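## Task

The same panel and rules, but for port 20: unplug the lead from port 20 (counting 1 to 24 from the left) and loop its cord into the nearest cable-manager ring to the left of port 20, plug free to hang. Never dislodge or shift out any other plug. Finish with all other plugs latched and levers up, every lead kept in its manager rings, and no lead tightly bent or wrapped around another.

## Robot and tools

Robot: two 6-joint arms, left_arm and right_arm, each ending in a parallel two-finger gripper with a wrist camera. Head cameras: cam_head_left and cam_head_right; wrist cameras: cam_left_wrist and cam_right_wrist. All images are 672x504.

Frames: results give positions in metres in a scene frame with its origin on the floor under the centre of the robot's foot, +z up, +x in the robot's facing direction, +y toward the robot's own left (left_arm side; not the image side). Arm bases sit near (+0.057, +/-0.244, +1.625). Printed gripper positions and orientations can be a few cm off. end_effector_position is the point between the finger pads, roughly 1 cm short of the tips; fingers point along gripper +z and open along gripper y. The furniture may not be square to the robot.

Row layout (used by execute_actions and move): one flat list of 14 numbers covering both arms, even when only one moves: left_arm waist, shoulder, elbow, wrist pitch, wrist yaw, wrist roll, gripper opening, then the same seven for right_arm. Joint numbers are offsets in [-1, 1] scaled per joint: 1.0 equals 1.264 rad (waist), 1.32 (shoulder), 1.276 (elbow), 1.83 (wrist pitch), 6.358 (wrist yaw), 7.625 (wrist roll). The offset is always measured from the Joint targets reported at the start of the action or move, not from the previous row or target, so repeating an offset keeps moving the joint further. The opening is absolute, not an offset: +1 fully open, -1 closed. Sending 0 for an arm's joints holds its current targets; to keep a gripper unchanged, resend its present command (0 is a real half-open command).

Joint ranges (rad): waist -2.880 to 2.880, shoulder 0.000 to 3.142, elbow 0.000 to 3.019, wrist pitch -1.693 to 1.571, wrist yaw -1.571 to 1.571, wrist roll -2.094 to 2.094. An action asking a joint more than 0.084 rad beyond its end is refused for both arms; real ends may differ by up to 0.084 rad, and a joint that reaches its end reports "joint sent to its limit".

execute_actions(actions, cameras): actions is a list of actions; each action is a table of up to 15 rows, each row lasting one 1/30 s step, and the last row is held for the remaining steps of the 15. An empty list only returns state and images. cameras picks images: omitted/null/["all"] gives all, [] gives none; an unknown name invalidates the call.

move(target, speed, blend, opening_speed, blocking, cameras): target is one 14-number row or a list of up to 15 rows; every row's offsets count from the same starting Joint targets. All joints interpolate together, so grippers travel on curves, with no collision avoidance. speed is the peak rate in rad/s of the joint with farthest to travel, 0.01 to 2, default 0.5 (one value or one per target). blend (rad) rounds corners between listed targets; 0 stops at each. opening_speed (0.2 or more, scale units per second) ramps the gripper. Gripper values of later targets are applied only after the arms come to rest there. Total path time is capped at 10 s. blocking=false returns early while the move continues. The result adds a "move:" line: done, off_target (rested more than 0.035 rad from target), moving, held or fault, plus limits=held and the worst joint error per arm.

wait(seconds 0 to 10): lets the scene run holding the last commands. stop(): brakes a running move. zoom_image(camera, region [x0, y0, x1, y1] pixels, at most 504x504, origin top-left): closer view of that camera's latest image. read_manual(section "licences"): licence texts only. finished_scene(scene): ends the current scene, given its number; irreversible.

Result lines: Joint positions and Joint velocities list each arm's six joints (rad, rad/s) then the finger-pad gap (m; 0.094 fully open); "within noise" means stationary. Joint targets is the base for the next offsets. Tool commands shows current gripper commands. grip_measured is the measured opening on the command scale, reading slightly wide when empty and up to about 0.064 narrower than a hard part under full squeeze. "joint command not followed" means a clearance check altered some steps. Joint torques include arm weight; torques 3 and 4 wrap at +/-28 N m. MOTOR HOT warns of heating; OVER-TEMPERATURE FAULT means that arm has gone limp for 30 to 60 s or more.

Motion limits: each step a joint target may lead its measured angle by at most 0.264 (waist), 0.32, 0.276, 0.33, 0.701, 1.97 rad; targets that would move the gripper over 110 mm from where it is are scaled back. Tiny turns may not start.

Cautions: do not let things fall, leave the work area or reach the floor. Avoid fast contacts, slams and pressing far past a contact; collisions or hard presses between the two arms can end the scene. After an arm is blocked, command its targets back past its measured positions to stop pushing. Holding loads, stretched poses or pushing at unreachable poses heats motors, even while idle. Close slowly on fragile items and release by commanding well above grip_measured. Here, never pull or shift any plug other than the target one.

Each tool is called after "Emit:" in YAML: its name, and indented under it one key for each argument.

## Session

Emit:
execute_actions:
  actions: []

Emit:
zoom_image:
  camera: "cam_head_left"
  region: [260, 150, 460, 300]

Emit:
zoom_image:
  camera: "cam_head_right"
  region: [220, 150, 420, 300]

Scene clock: 0.00 s.
left_arm: end_effector_position=(+0.4791, -0.1235, +1.2275) grip_measured=+1.000 end_effector_quat_wxyz=(+0.014, -0.538, +0.843, -0.009) | right_arm: end_effector_position=(+0.4638, -0.3186, +1.1836) grip_measured=+1.000 end_effector_quat_wxyz=(+0.153, -0.227, +0.934, +0.228)
Joint positions: left_arm=[0.571 1.452 1.075 0.292 -0.996 -1.131 0.094] | right_arm=[-1.951 1.14 0.735 0.53 -0.911 -0.454 0.094]
Joint velocities: within noise
Joint torques (N m): no reading
Motor temperatures (°C): left_arm=[28 29 25 25 25 25 25] | right_arm=[28 30 27 25 25 26 29]
Heat: left arm: hottest shoulder 29 °C; right arm: hottest shoulder 30 °C.
Joint targets: left_arm=[0.572 1.453 1.073 0.292 -0.996 -1.131] | right_arm=[-1.951 1.142 0.729 0.531 -0.911 -0.454]
Tool commands: left_gripper/opening=+1.0 right_gripper/opening=+1.0

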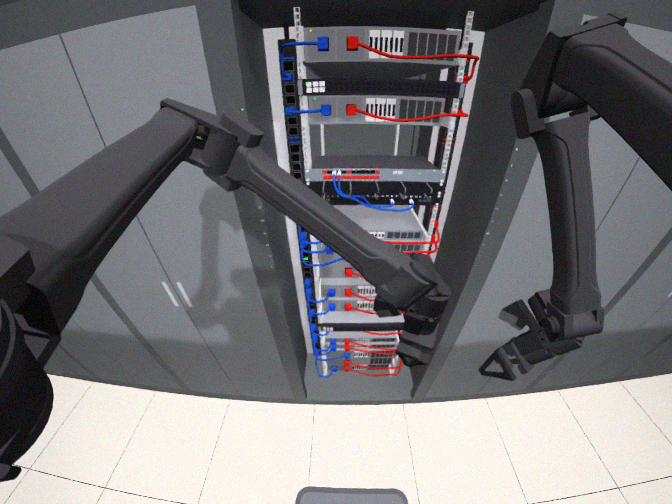

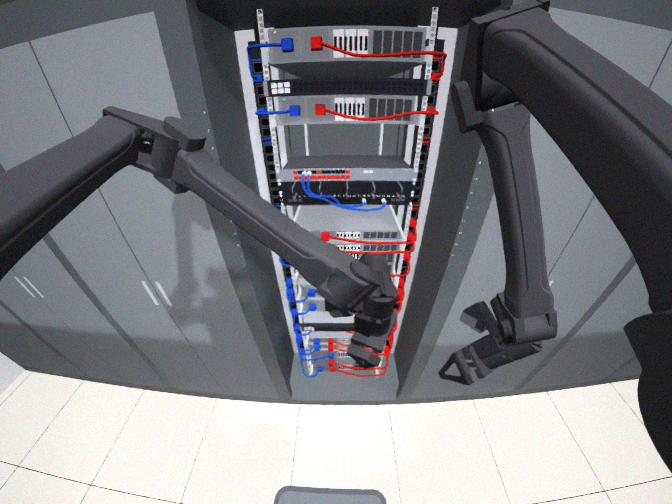

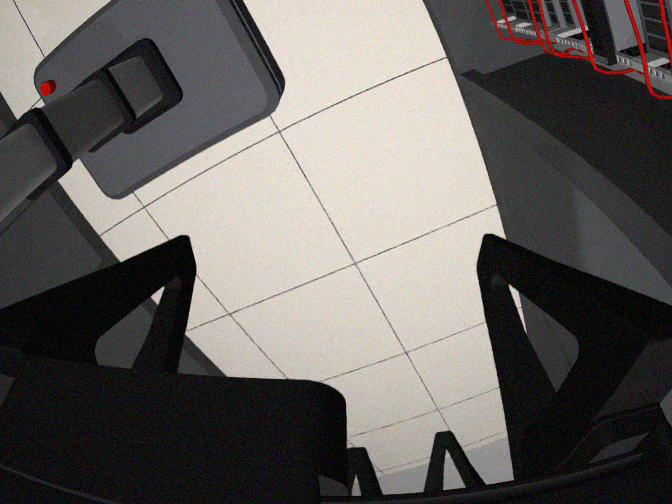

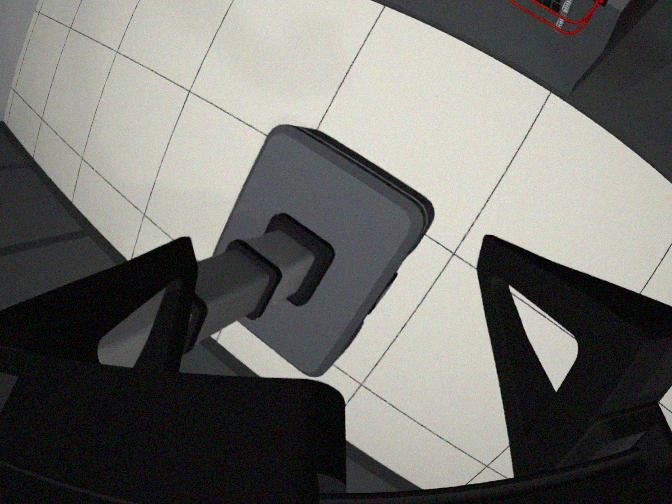

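Scaled by 2.520 from the camera's 672x504 image, which has a finer 960x720 frame.

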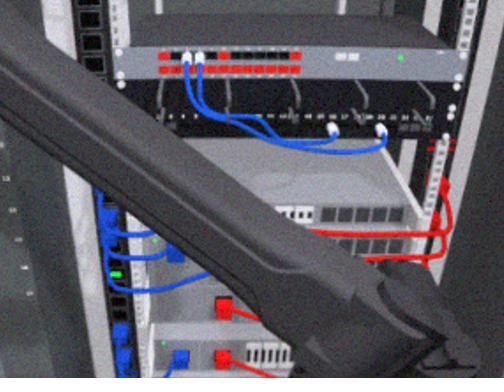

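Scaled by 2.520 from the camera's 672x504 image, which has a finer 960x720 frame.

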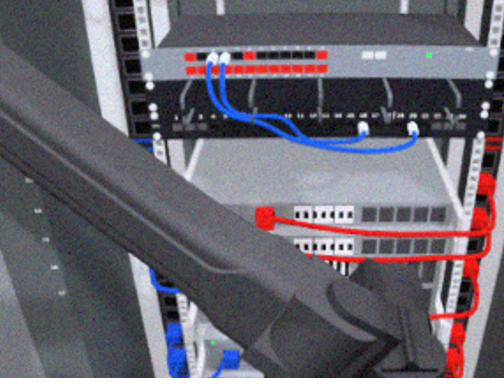

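Emit:
move:
  target:
    - [0.3766,-0.194,0.1136,0.587,0.154,0.0105,1,0,0,0,0,0,0,1]
    - [0.3766,-0.194,0.1136,0.587,0.154,0.0105,1,0.689,-0.065,0.129,0.457,0.1354,-0.0047,1]
  speed: 0.9

Emit:
zoom_image:
  camera: "cam_right_wrist"
  region: [240, 0, 520, 140]

Emit:
zoom_image:
  camera: "cam_left_wrist"
  region: [240, 40, 480, 280]

Scene clock: 11.90 s.
left_arm: end_effector_position=(+0.8469, +0.1137, +1.3592) grip_measured=+1.000 end_effector_quat_wxyz=(+0.464, -0.529, +0.523, -0.481) | right_arm: end_effector_position=(+0.7457, -0.1193, +1.3534) grip_measured=+1.000 end_effector_quat_wxyz=(+0.611, -0.050, +0.788, +0.059)
Joint positions: left_arm=[1.036 1.194 1.208 1.351 -0.019 -1.059 0.094] | right_arm=[-1.095 1.065 0.886 1.35 -0.054 -0.474 0.094]
Joint velocities: within noise
Joint torques (N m): left_arm=[-2.37 -14.33 3.7 2.14 0.42 0.21] | right_arm=[5.07 -17.44 1.46 2.93 -0.18 -0.32]
Motor temperatures (°C): left_arm=[28 29 25 25 25 25 25] | right_arm=[28 30 27 25 25 26 29]
Heat: left arm: hottest shoulder 29 °C; right arm: hottest shoulder 30 °C.
Joint targets: left_arm=[1.048 1.197 1.218 1.366 -0.017 -1.051] | right_arm=[-1.080 1.056 0.894 1.367 -0.051 -0.490]
move: done

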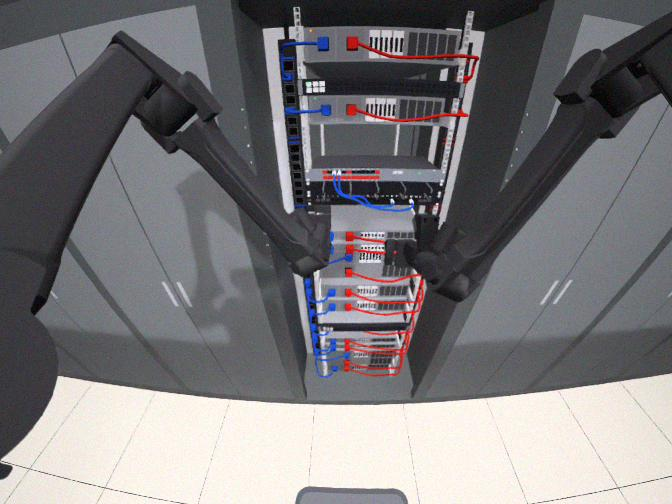

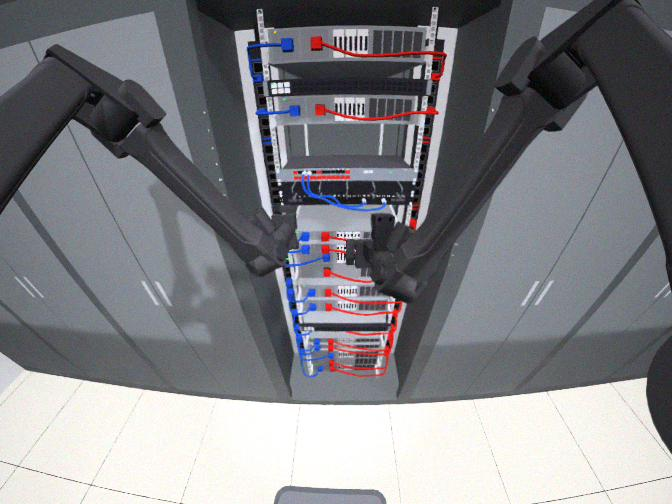

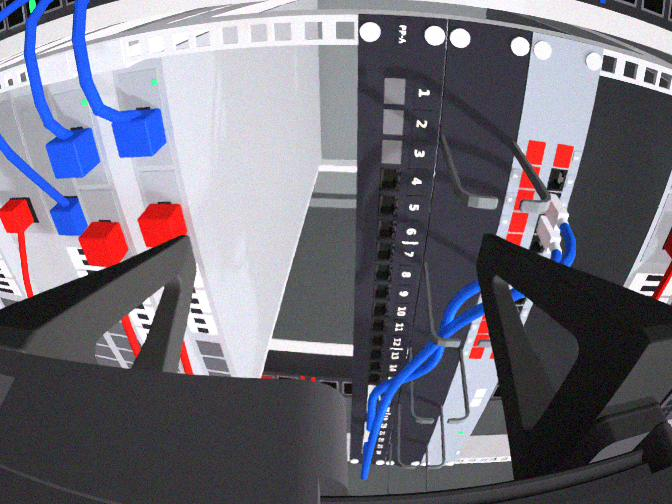

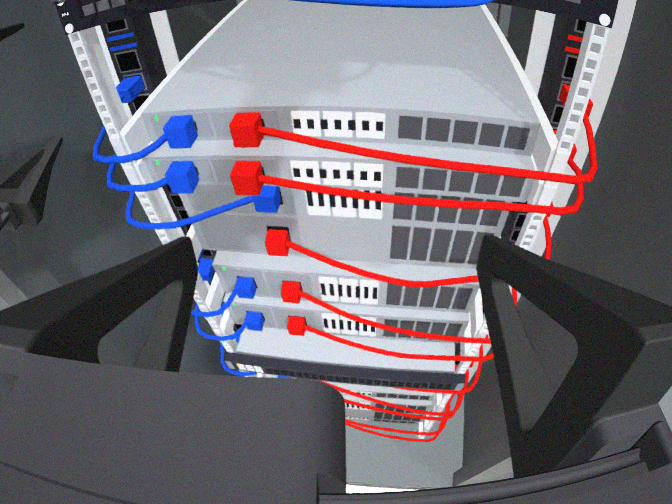

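Scaled by 1.800 from the camera's 672x504 image, which has a finer 960x720 frame.

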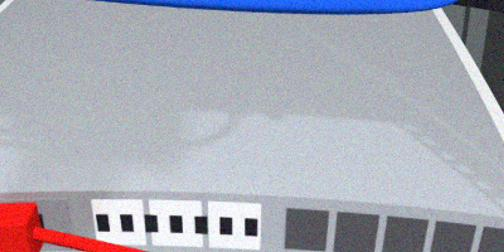

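Scaled by 2.100 from the camera's 672x504 image, which has a finer 960x720 frame.

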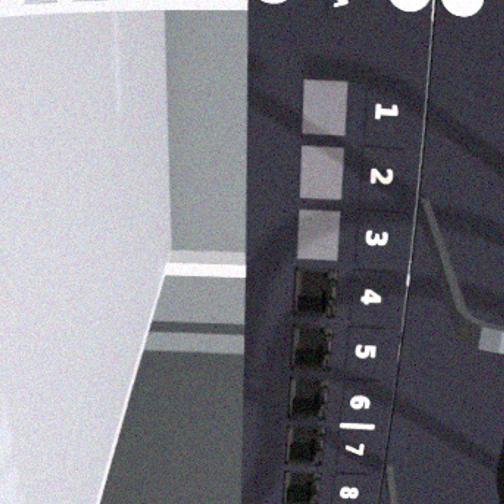

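Emit:
move:
  target: [0,0,0,0,0,0,1,-0.095,-0.0045,0.130,0.018,0.0057,0.2223,1]
  speed: 0.8
  cameras: ["cam_right_wrist","cam_left_wrist"]

Emit:
zoom_image:
  camera: "cam_right_wrist"
  region: [180, 100, 400, 320]

Scene clock: 28.60 s.
left_arm: end_effector_position=(+0.8469, +0.1137, +1.3592) grip_measured=+1.000 end_effector_quat_wxyz=(+0.464, -0.528, +0.524, -0.481) | right_arm: end_effector_position=(+0.8127, -0.1728, +1.3778) grip_measured=+1.000 end_effector_quat_wxyz=(+0.464, +0.524, +0.529, +0.480)
Joint positions: left_arm=[1.036 1.194 1.208 1.351 -0.019 -1.058 0.094] | right_arm=[-1.179 1.065 1.04 1.383 -0.018 1.189 0.094]
Joint velocities: within noise
Joint torques (N m): left_arm=[-2.73 -14.62 3.64 2.17 0.42 0.18] | right_arm=[1.14 -20.31 4.07 3.08 -0.1 -0.11]
Motor temperatures (°C): left_arm=[28 29 25 25 25 25 25] | right_arm=[28 31 27 25 25 26 29]
Heat: left arm: hottest shoulder 29 °C; right arm: hottest shoulder 31 °C.
Joint targets: left_arm=[1.048 1.197 1.218 1.366 -0.017 -1.051] | right_arm=[-1.200 1.050 1.059 1.400 -0.014 1.205]
move: done
Images, in order (width x height): cam_left_wrist 672x504, cam_right_wrist 672x504.

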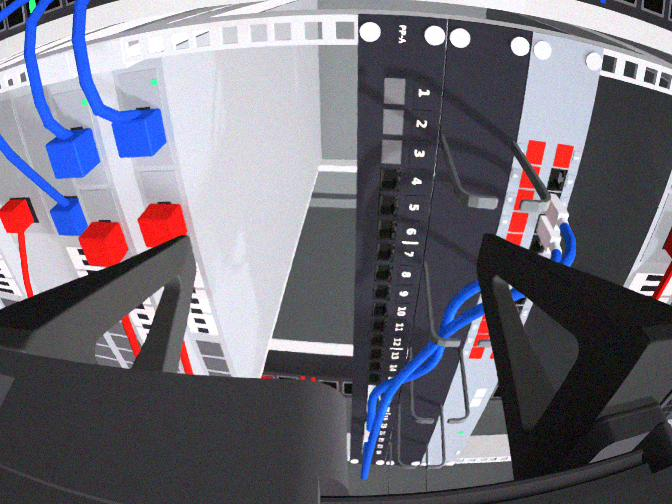

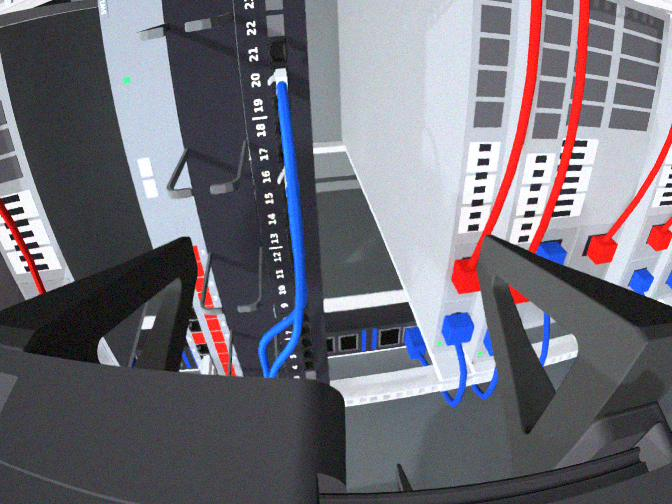

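Scaled by 2.291 from the camera's 672x504 image, which has a finer 960x720 frame.

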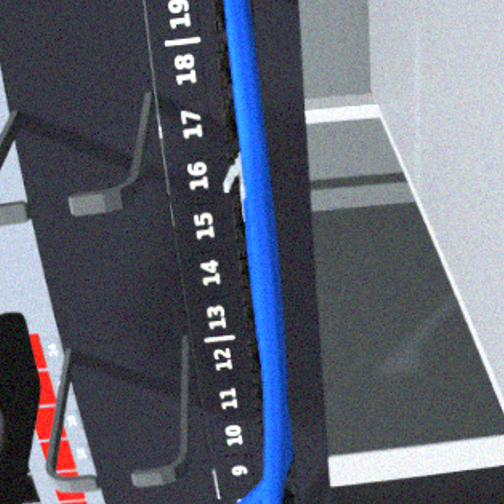

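Emit:
zoom_image:
  camera: "cam_right_wrist"
  region: [220, 0, 340, 120]

Emit:
zoom_image:
  camera: "cam_left_wrist"
  region: [340, 250, 520, 490]

Scaled by 4.200 from the camera's 672x504 image, which has a finer 960x720 frame.

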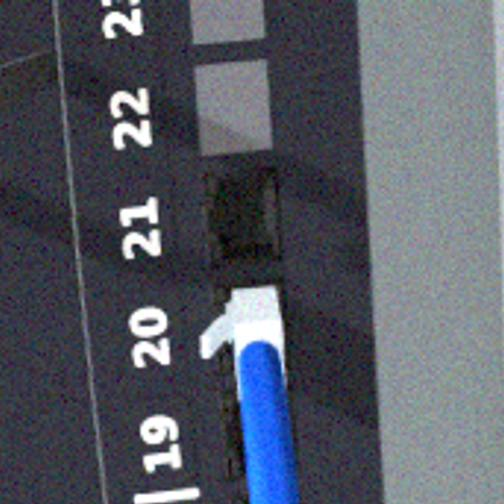

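Scaled by 2.100 from the camera's 672x504 image, which has a finer 960x720 frame.

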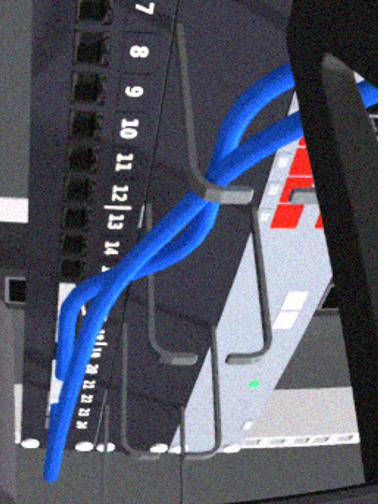

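Emit:
move:
  target: [0,0,0,0,0,0,1,-0.1345,0.025,0.2155,-0.1033,-0.0343,0.0203,-0.4]
  speed: 0.4
  cameras: ["cam_right_wrist","cam_head_left"]

Emit:
zoom_image:
  camera: "cam_right_wrist"
  region: [220, 80, 460, 320]

Scene clock: 96.07 s.
left_arm: end_effector_position=(+0.8469, +0.1137, +1.3592) grip_measured=+1.000 end_effector_quat_wxyz=(+0.464, -0.528, +0.524, -0.481) | right_arm: end_effector_position=(+0.9082, -0.2073, +1.4115) grip_measured=-0.398 end_effector_quat_wxyz=(+0.463, +0.448, +0.536, +0.545)
Joint positions: left_arm=[1.036 1.194 1.208 1.351 -0.019 -1.058 0.094] | right_arm=[-1.352 1.065 1.306 1.22 -0.229 1.344 0.028]
Joint velocities: within noise
Joint torques (N m): left_arm=[-1.9 -14.68 3.69 2.13 0.42 0.15] | right_arm=[0.03 -21.6 7.72 2.19 -0.23 -0.12]
Motor temperatures (°C): left_arm=[28 30 25 25 25 25 25] | right_arm=[28 33 27 26 25 26 28]
Heat: left arm: hottest shoulder 30 °C; right arm: hottest shoulder 33 °C.
Joint targets: left_arm=[1.048 1.197 1.218 1.366 -0.017 -1.051] | right_arm=[-1.370 1.083 1.334 1.211 -0.232 1.360]
move: done
Images, in order (width x height): cam_head_left 672x504, cam_right_wrist 672x504.

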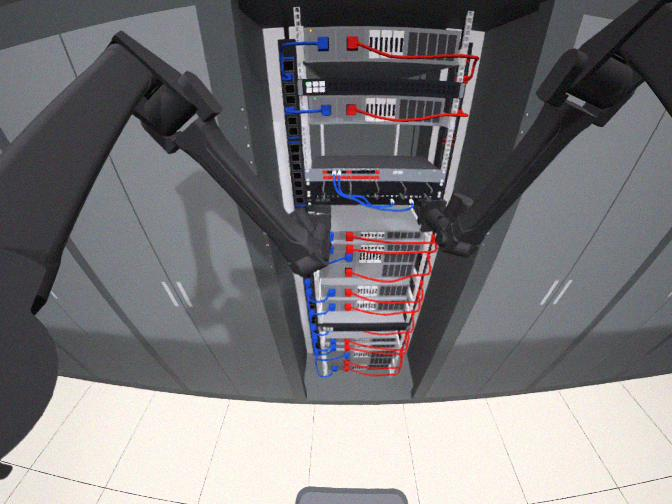

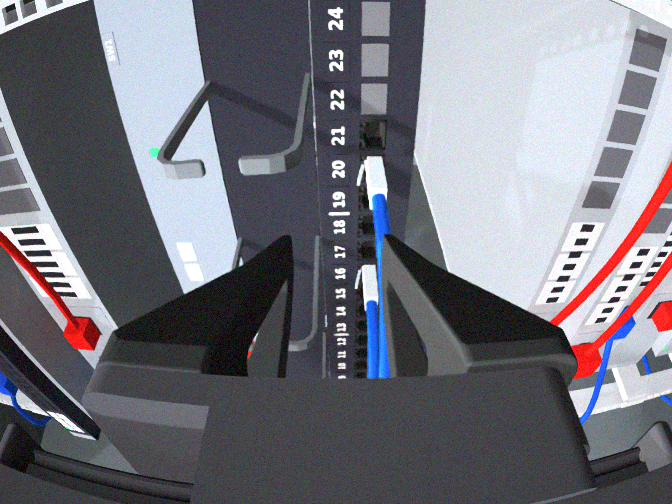

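Scaled by 2.100 from the camera's 672x504 image, which has a finer 960x720 frame.

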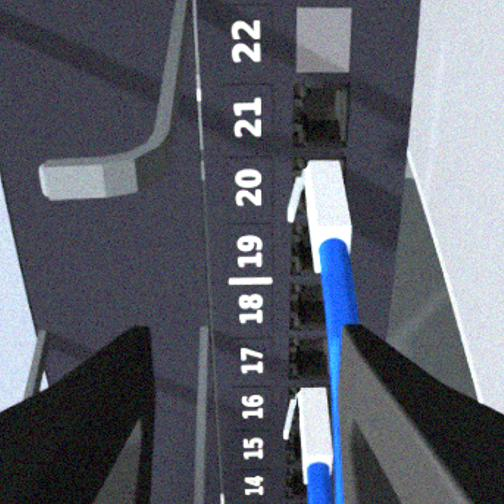

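Emit:
move:
  target: [-0.2397,-0.066,-0.171,-0.0224,0.0385,0.044,1,0.042,0.0352,0.0815,-0.0432,0.001,-0.0063,-0.4]
  speed: 0.3
  cameras: ["cam_right_wrist","cam_left_wrist"]

Emit:
zoom_image:
  camera: "cam_right_wrist"
  region: [260, 120, 420, 280]

Emit:
zoom_image:
  camera: "cam_left_wrist"
  region: [200, 0, 500, 300]

Scene clock: 130.27 s.
left_arm: end_effector_position=(+0.7782, -0.0059, +1.4460) grip_measured=+1.000 end_effector_quat_wxyz=(+0.413, -0.406, +0.577, -0.576) | right_arm: end_effector_position=(+0.9348, -0.2017, +1.4032) grip_measured=-0.398 end_effector_quat_wxyz=(+0.457, +0.451, +0.541, +0.543)
Joint positions: left_arm=[0.757 1.122 1.005 1.333 0.226 -0.724 0.094] | right_arm=[-1.335 1.102 1.402 1.141 -0.229 1.327 0.028]
Joint velocities: within noise
Joint torques (N m): left_arm=[-5.71 -11.16 1.14 0.95 0.58 0.18] | right_arm=[3.84 -21.36 9.11 2.13 -0.02 -0.38]
Motor temperatures (°C): left_arm=[28 30 25 25 25 25 25] | right_arm=[28 34 28 25 25 26 28]
Heat: left arm: hottest shoulder 30 °C; right arm: hottest shoulder 34 °C.
Joint targets: left_arm=[0.745 1.110 1.000 1.325 0.228 -0.716] | right_arm=[-1.316 1.129 1.438 1.132 -0.226 1.312]
move: off_target (right_arm); right_arm: the elbow is farthest, 0.036 rad from its target
Images, in order (width x height): cam_left_wrist 672x504, cam_right_wrist 672x504.

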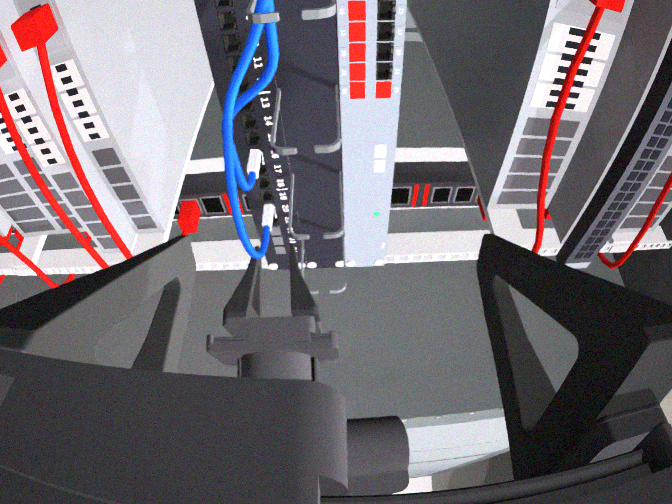

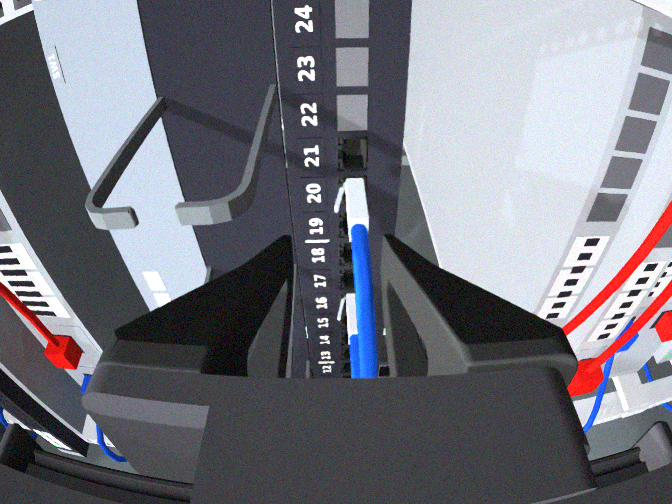

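Scaled by 3.150 from the camera's 672x504 image, which has a finer 960x720 frame.

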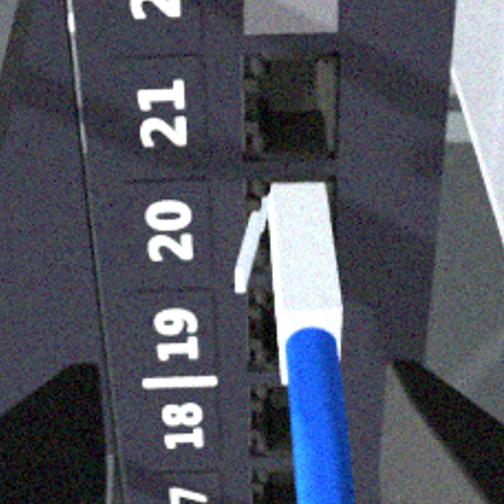

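Scaled by 1.680 from the camera's 672x504 image, which has a finer 960x720 frame.

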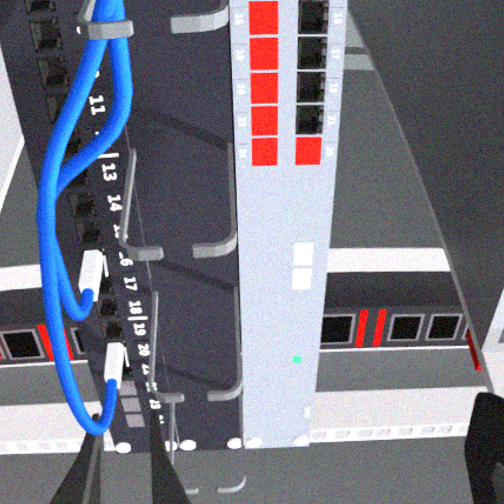

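Emit:
zoom_image:
  camera: "cam_left_wrist"
  region: [200, 0, 300, 150]

Emit:
zoom_image:
  camera: "cam_left_wrist"
  region: [200, 100, 300, 250]

Scaled by 3.360 from the camera's 672x504 image, which has a finer 960x720 frame.

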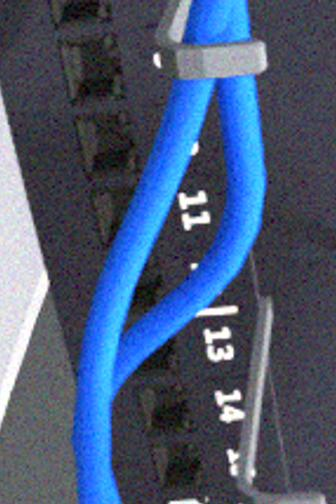

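Scaled by 3.360 from the camera's 672x504 image, which has a finer 960x720 frame.

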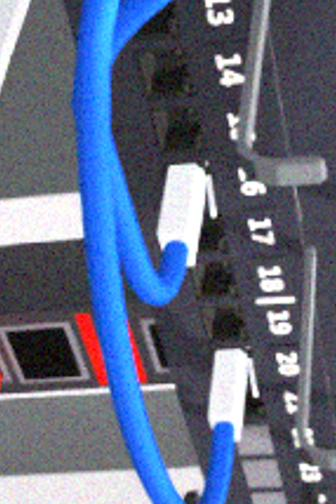

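Emit:
move:
  target: [0,0,0,0,0,0,1,0.0225,0.0288,0.0831,-0.0426,0.0011,-0.0033,-0.4]
  speed: 0.15
  cameras: ["cam_right_wrist","cam_left_wrist"]

Emit:
zoom_image:
  camera: "cam_right_wrist"
  region: [260, 140, 420, 300]

Emit:
zoom_image:
  camera: "cam_left_wrist"
  region: [220, 180, 340, 300]

Scene clock: 141.43 s.
left_arm: end_effector_position=(+0.7780, -0.0060, +1.4460) grip_measured=+1.000 end_effector_quat_wxyz=(+0.414, -0.406, +0.577, -0.575) | right_arm: end_effector_position=(+0.9630, -0.1947, +1.3999) grip_measured=-0.398 end_effector_quat_wxyz=(+0.454, +0.454, +0.541, +0.543)
Joint positions: left_arm=[0.757 1.122 1.005 1.333 0.226 -0.723 0.094] | right_arm=[-1.307 1.139 1.504 1.063 -0.222 1.303 0.028]
Joint velocities: within noise
Joint torques (N m): left_arm=[-5.77 -11.63 1.29 1.01 0.58 0.16] | right_arm=[4.13 -22.42 10.06 2.29 -0.03 -0.38]
Motor temperatures (°C): left_arm=[28 31 25 25 25 25 25] | right_arm=[28 35 29 25 25 26 28]
Heat: left arm: hottest shoulder 31 °C; right arm: hottest shoulder 35 °C.
Joint targets: left_arm=[0.745 1.110 1.000 1.326 0.228 -0.715] | right_arm=[-1.288 1.167 1.544 1.054 -0.219 1.287]
move: off_target (right_arm); right_arm: the elbow is farthest, 0.040 rad from its target
Images, in order (width x height): cam_left_wrist 672x504, cam_right_wrist 672x504.

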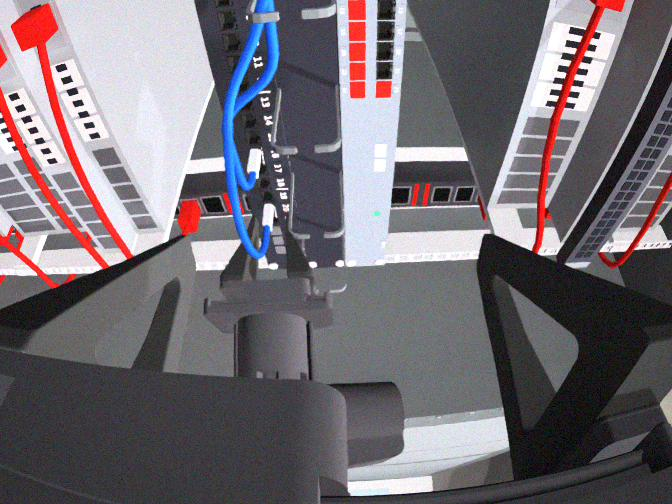

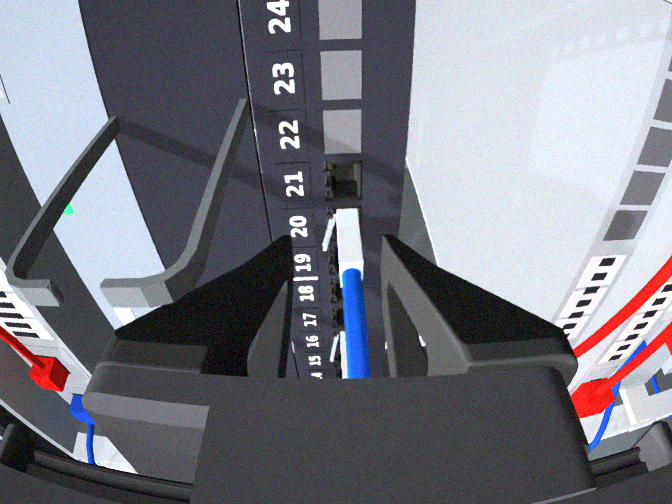

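Scaled by 3.150 from the camera's 672x504 image, which has a finer 960x720 frame.

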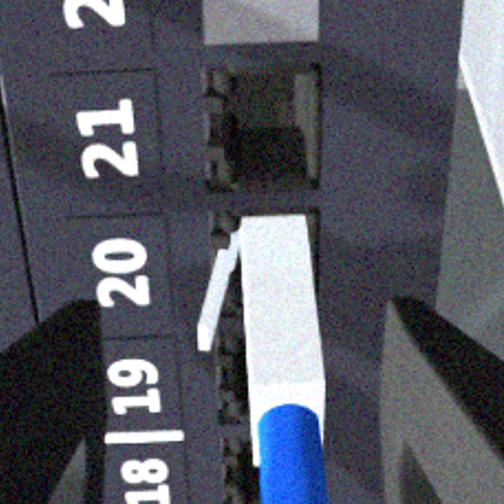

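Scaled by 4.200 from the camera's 672x504 image, which has a finer 960x720 frame.

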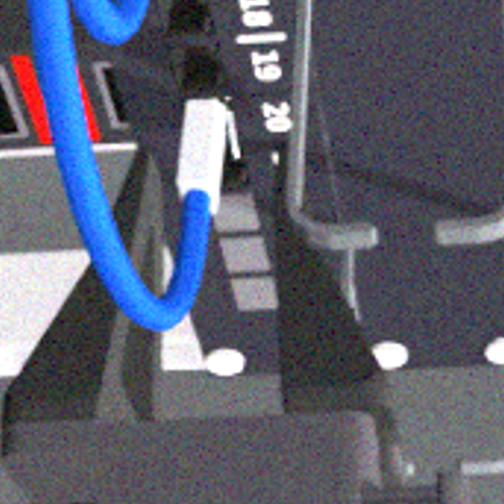

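Emit:
move:
  target: [0,0,0,0,0,0,1,-0.0016,0.0068,0.0146,-0.0055,0,0,-0.4]
  speed: 0.1
  cameras: ["cam_right_wrist","cam_left_wrist"]

Emit:
zoom_image:
  camera: "cam_right_wrist"
  region: [260, 140, 420, 300]

Emit:
zoom_image:
  camera: "cam_left_wrist"
  region: [220, 180, 340, 300]

Scene clock: 149.30 s.
left_arm: end_effector_position=(+0.7780, -0.0060, +1.4460) grip_measured=+1.000 end_effector_quat_wxyz=(+0.414, -0.406, +0.577, -0.575) | right_arm: end_effector_position=(+0.9672, -0.1943, +1.3978) grip_measured=-0.398 end_effector_quat_wxyz=(+0.454, +0.455, +0.542, +0.542)
Joint positions: left_arm=[0.757 1.122 1.005 1.333 0.226 -0.723 0.094] | right_arm=[-1.307 1.148 1.522 1.053 -0.222 1.302 0.028]
Joint velocities: within noise
Joint torques (N m): left_arm=[-6.18 -11.75 1.26 0.92 0.57 0.2] | right_arm=[3.96 -22.24 10.11 2.19 -0.05 -0.38]
Motor temperatures (°C): left_arm=[28 31 25 25 25 25 25] | right_arm=[28 36 30 25 25 26 28]
Heat: left arm: hottest shoulder 31 °C; right arm: hottest shoulder 36 °C.
Joint targets: left_arm=[0.745 1.110 1.000 1.326 0.228 -0.715] | right_arm=[-1.290 1.176 1.563 1.044 -0.219 1.287]
move: off_target (right_arm); right_arm: the elbow is farthest, 0.041 rad from its target
Images, in order (width x height): cam_left_wrist 672x504, cam_right_wrist 672x504.

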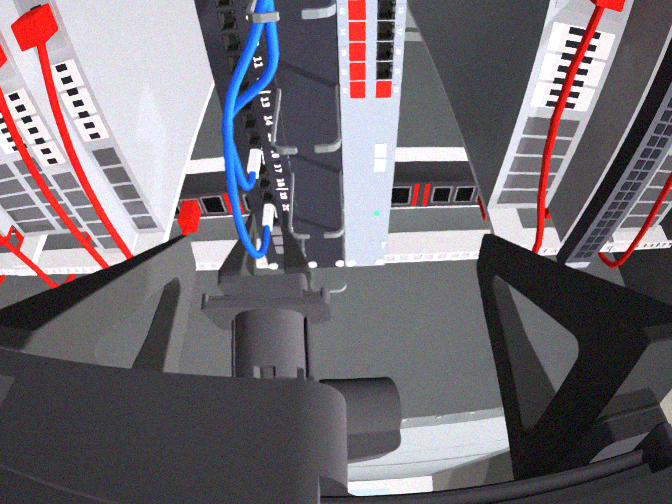

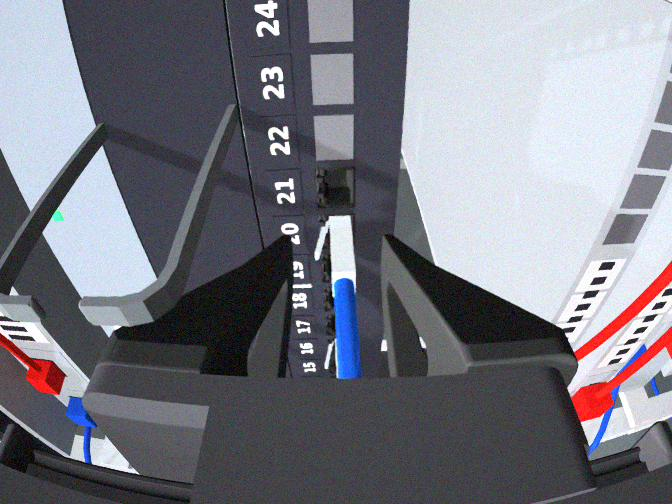

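Scaled by 3.150 from the camera's 672x504 image, which has a finer 960x720 frame.

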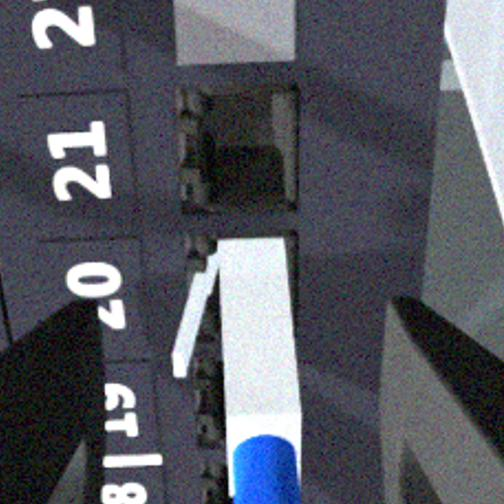

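Scaled by 4.200 from the camera's 672x504 image, which has a finer 960x720 frame.

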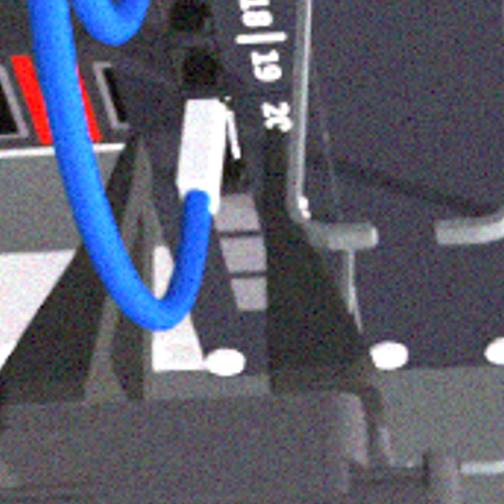

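Emit:
move:
  target: [0,0,0,0,0,0,1,-0.0007,0.0022,0.0022,0,0,0,-0.92]
  opening_speed: 0.3
  cameras: ["cam_right_wrist"]

Emit:
zoom_image:
  camera: "cam_right_wrist"
  region: [260, 140, 420, 300]

Scene clock: 154.10 s.
left_arm: end_effector_position=(+0.7780, -0.0060, +1.4460) grip_measured=+1.000 end_effector_quat_wxyz=(+0.414, -0.406, +0.577, -0.575) | right_arm: end_effector_position=(+0.9681, -0.1942, +1.3968) grip_measured=-0.884 end_effector_quat_wxyz=(+0.456, +0.453, +0.543, +0.540)
Joint positions: left_arm=[0.757 1.122 1.005 1.333 0.226 -0.723 0.094] | right_arm=[-1.307 1.152 1.527 1.052 -0.221 1.295 0.005]
Joint velocities: within noise
Joint torques (N m): left_arm=[-5.89 -11.93 1.18 0.98 0.56 0.18] | right_arm=[3.72 -22.77 9.98 2.22 -0.07 -0.3]
Motor temperatures (°C): left_arm=[28 31 25 25 25 25 25] | right_arm=[28 36 30 25 25 26 28]
Heat: left arm: hottest shoulder 31 °C; right arm: hottest shoulder 36 °C.
Joint targets: left_arm=[0.745 1.110 1.000 1.326 0.228 -0.715] | right_arm=[-1.291 1.179 1.566 1.044 -0.219 1.287]
move: off_target (right_arm); right_arm: the elbow is farthest, 0.039 rad from its target
Images, in order (width x height): cam_right_wrist 672x504.

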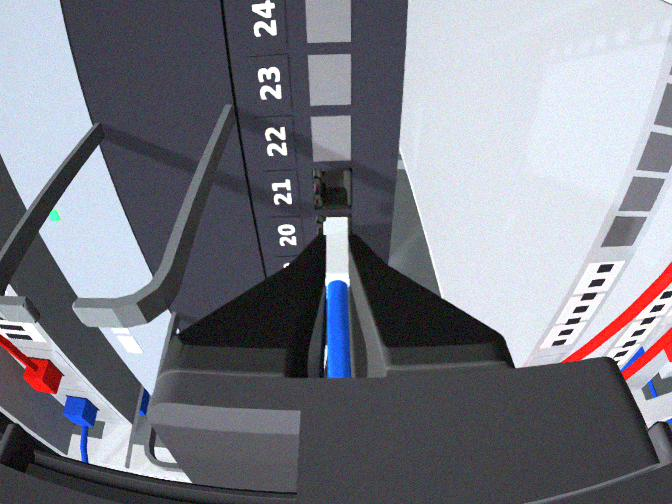

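Scaled by 3.150 from the camera's 672x504 image, which has a finer 960x720 frame.

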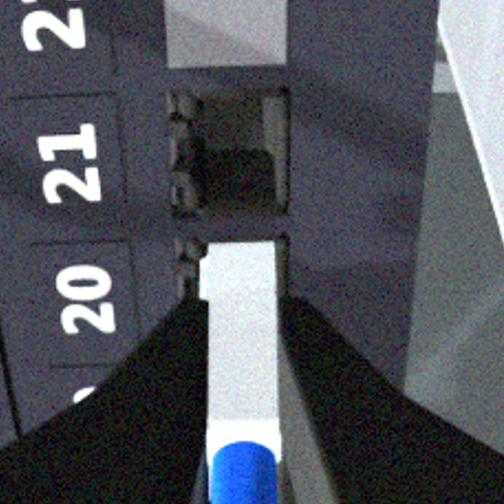

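Emit:
move:
  target:
    - [0,0,0,0,0,0,1,0,-0.0326,-0.0368,0.0148,0,0,-0.95]
    - [0,0,0,0,0,0,1,-0.003,-0.0561,-0.1066,0.0459,0,0.0006,-0.95]
  speed: 0.12
  cameras: ["cam_right_wrist","cam_left_wrist"]

Emit:
zoom_image:
  camera: "cam_left_wrist"
  region: [200, 150, 350, 300]

Scene clock: 169.30 s.
left_arm: end_effector_position=(+0.7780, -0.0060, +1.4460) grip_measured=+1.000 end_effector_quat_wxyz=(+0.414, -0.406, +0.577, -0.575) | right_arm: end_effector_position=(+0.9433, -0.1926, +1.3951) grip_measured=-0.886 end_effector_quat_wxyz=(+0.455, +0.454, +0.544, +0.539)
Joint positions: left_arm=[0.757 1.122 1.005 1.333 0.226 -0.723 0.094] | right_arm=[-1.306 1.127 1.439 1.11 -0.219 1.295 0.005]
Joint velocities: within noise
Joint torques (N m): left_arm=[-6.01 -11.52 1.26 0.88 0.55 0.18] | right_arm=[3.37 -25.52 4.94 3.17 -0.13 -0.29]
Motor temperatures (°C): left_arm=[28 31 25 25 25 25 25] | right_arm=[28 36 31 25 25 26 29]
Heat: left arm: hottest shoulder 31 °C; right arm: hottest shoulder 36 °C.
Joint targets: left_arm=[0.745 1.110 1.000 1.326 0.228 -0.715] | right_arm=[-1.295 1.105 1.430 1.128 -0.219 1.291]
move: done
Images, in order (width x height): cam_left_wrist 672x504, cam_right_wrist 672x504.

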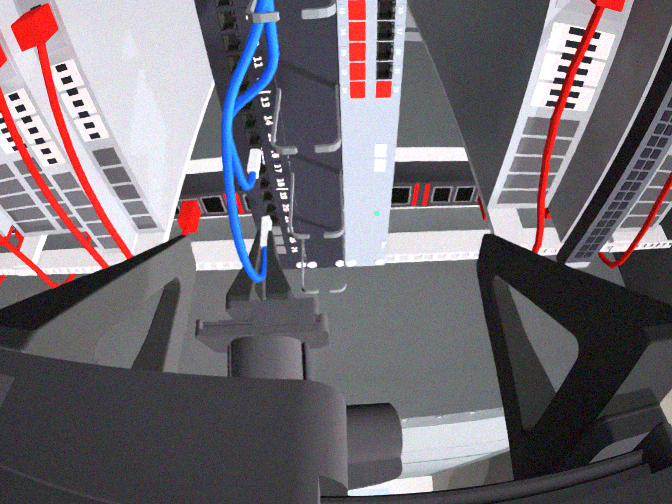

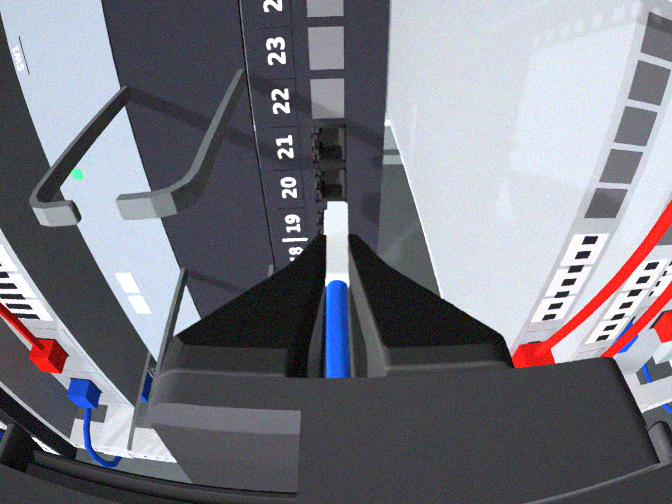

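Scaled by 3.360 from the camera's 672x504 image, which has a finer 960x720 frame.

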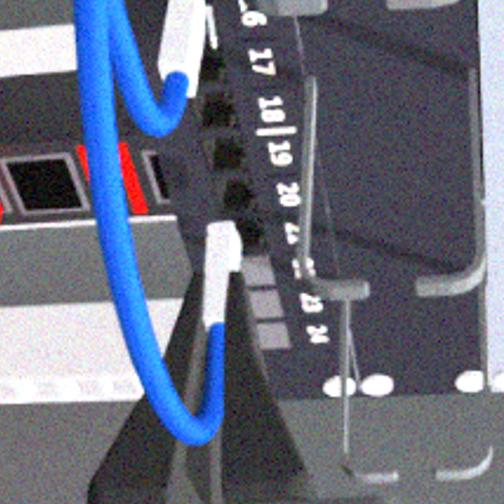

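Emit:
move:
  target:
    - [0,0,0,0,0,0,1,0.038,-0.0333,-0.156,0.1098,0.0267,-0.0047,-0.95]
    - [0,0,0,0,0,0,1,0.3141,-0.0553,-0.076,0.1678,0.087,-0.0529,-0.95]
  speed: 0.25
  blend: [0.05, 0]
  cameras: ["cam_right_wrist","cam_left_wrist"]

Emit:
zoom_image:
  camera: "cam_left_wrist"
  region: [200, 130, 380, 310]

Scene clock: 203.53 s.
left_arm: end_effector_position=(+0.7780, -0.0060, +1.4460) grip_measured=+1.000 end_effector_quat_wxyz=(+0.414, -0.406, +0.577, -0.575) | right_arm: end_effector_position=(+0.9023, -0.2108, +1.4695) grip_measured=-0.886 end_effector_quat_wxyz=(+0.576, +0.603, +0.396, +0.384)
Joint positions: left_arm=[0.757 1.122 1.005 1.333 0.226 -0.723 0.094] | right_arm=[-0.92 1.048 1.305 1.421 0.332 0.902 0.005]
Joint velocities: within noise
Joint torques (N m): left_arm=[-5.6 -11.52 1.33 0.88 0.58 0.17] | right_arm=[5.48 -20.25 6.87 2.65 -0.33 -0.34]
Motor temperatures (°C): left_arm=[28 31 25 25 25 25 25] | right_arm=[28 35 30 25 25 26 30]
Heat: left arm: hottest shoulder 31 °C; right arm: hottest shoulder 35 °C.
Joint targets: left_arm=[0.745 1.110 1.000 1.326 0.228 -0.715] | right_arm=[-0.898 1.032 1.333 1.435 0.334 0.888]
move: done
Images, in order (width x height): cam_left_wrist 672x504, cam_right_wrist 672x504.

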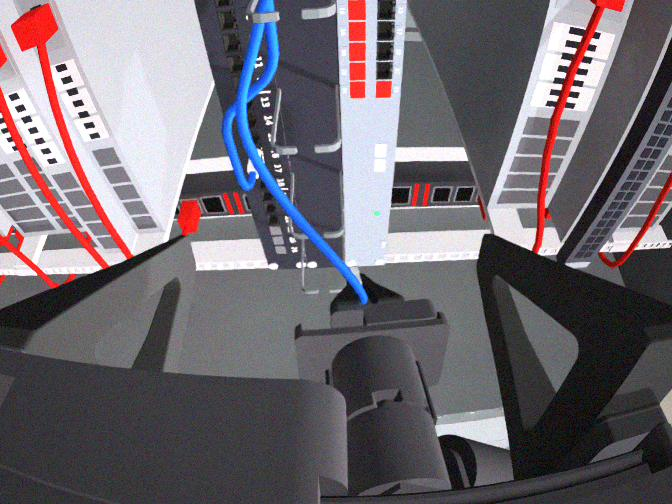

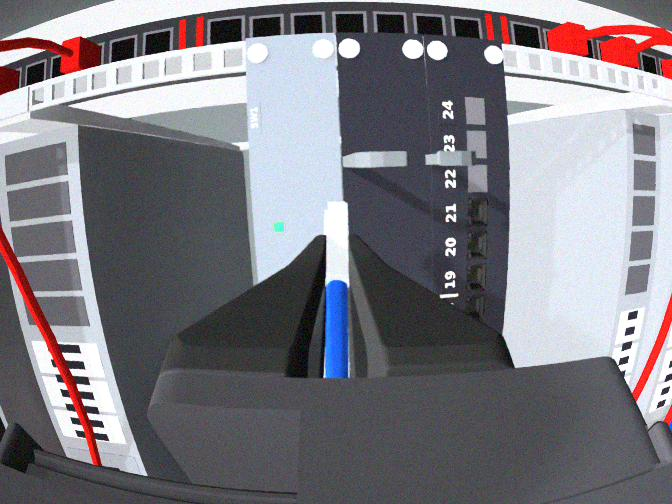

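Scaled by 2.800 from the camera's 672x504 image, which has a finer 960x720 frame.

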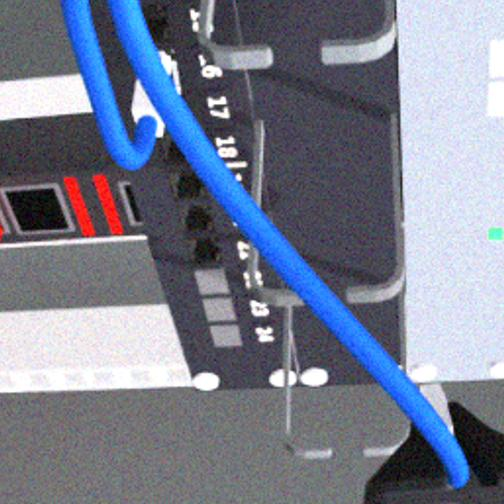

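Emit:
move:
  target: [0,0,0,0,0,0,1,-0.068,0.0593,0.0663,-0.0291,0,0.0093,-0.95]
  speed: 0.15
  cameras: ["cam_left_wrist"]

Emit:
zoom_image:
  camera: "cam_left_wrist"
  region: [200, 130, 380, 310]

Scene clock: 215.57 s.
left_arm: end_effector_position=(+0.7780, -0.0060, +1.4460) grip_measured=+1.000 end_effector_quat_wxyz=(+0.414, -0.406, +0.577, -0.575) | right_arm: end_effector_position=(+0.9219, -0.2166, +1.4584) grip_measured=-0.886 end_effector_quat_wxyz=(+0.585, +0.599, +0.389, +0.384)
Joint positions: left_arm=[0.757 1.122 1.005 1.333 0.226 -0.723 0.094] | right_arm=[-0.965 1.092 1.387 1.391 0.333 0.941 0.005]
Joint velocities: within noise
Joint torques (N m): left_arm=[-5.77 -11.46 1.26 0.9 0.57 0.19] | right_arm=[2.2 -18.55 7.58 1.78 -0.33 -0.1]
Motor temperatures (°C): left_arm=[28 31 25 25 26 25 25] | right_arm=[28 35 30 25 25 26 30]
Heat: left arm: hottest shoulder 31 °C; right arm: hottest shoulder 35 °C.
Joint targets: left_arm=[0.745 1.110 1.000 1.326 0.228 -0.715] | right_arm=[-0.984 1.110 1.417 1.382 0.334 0.959]
move: done
Images, in order (width x height): cam_left_wrist 672x504.

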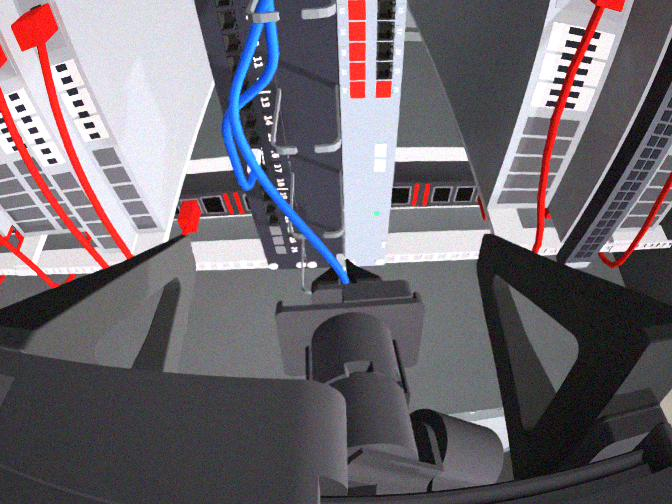

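Scaled by 2.800 from the camera's 672x504 image, which has a finer 960x720 frame.

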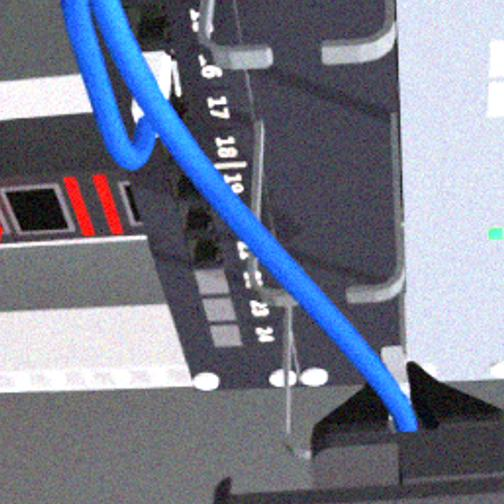

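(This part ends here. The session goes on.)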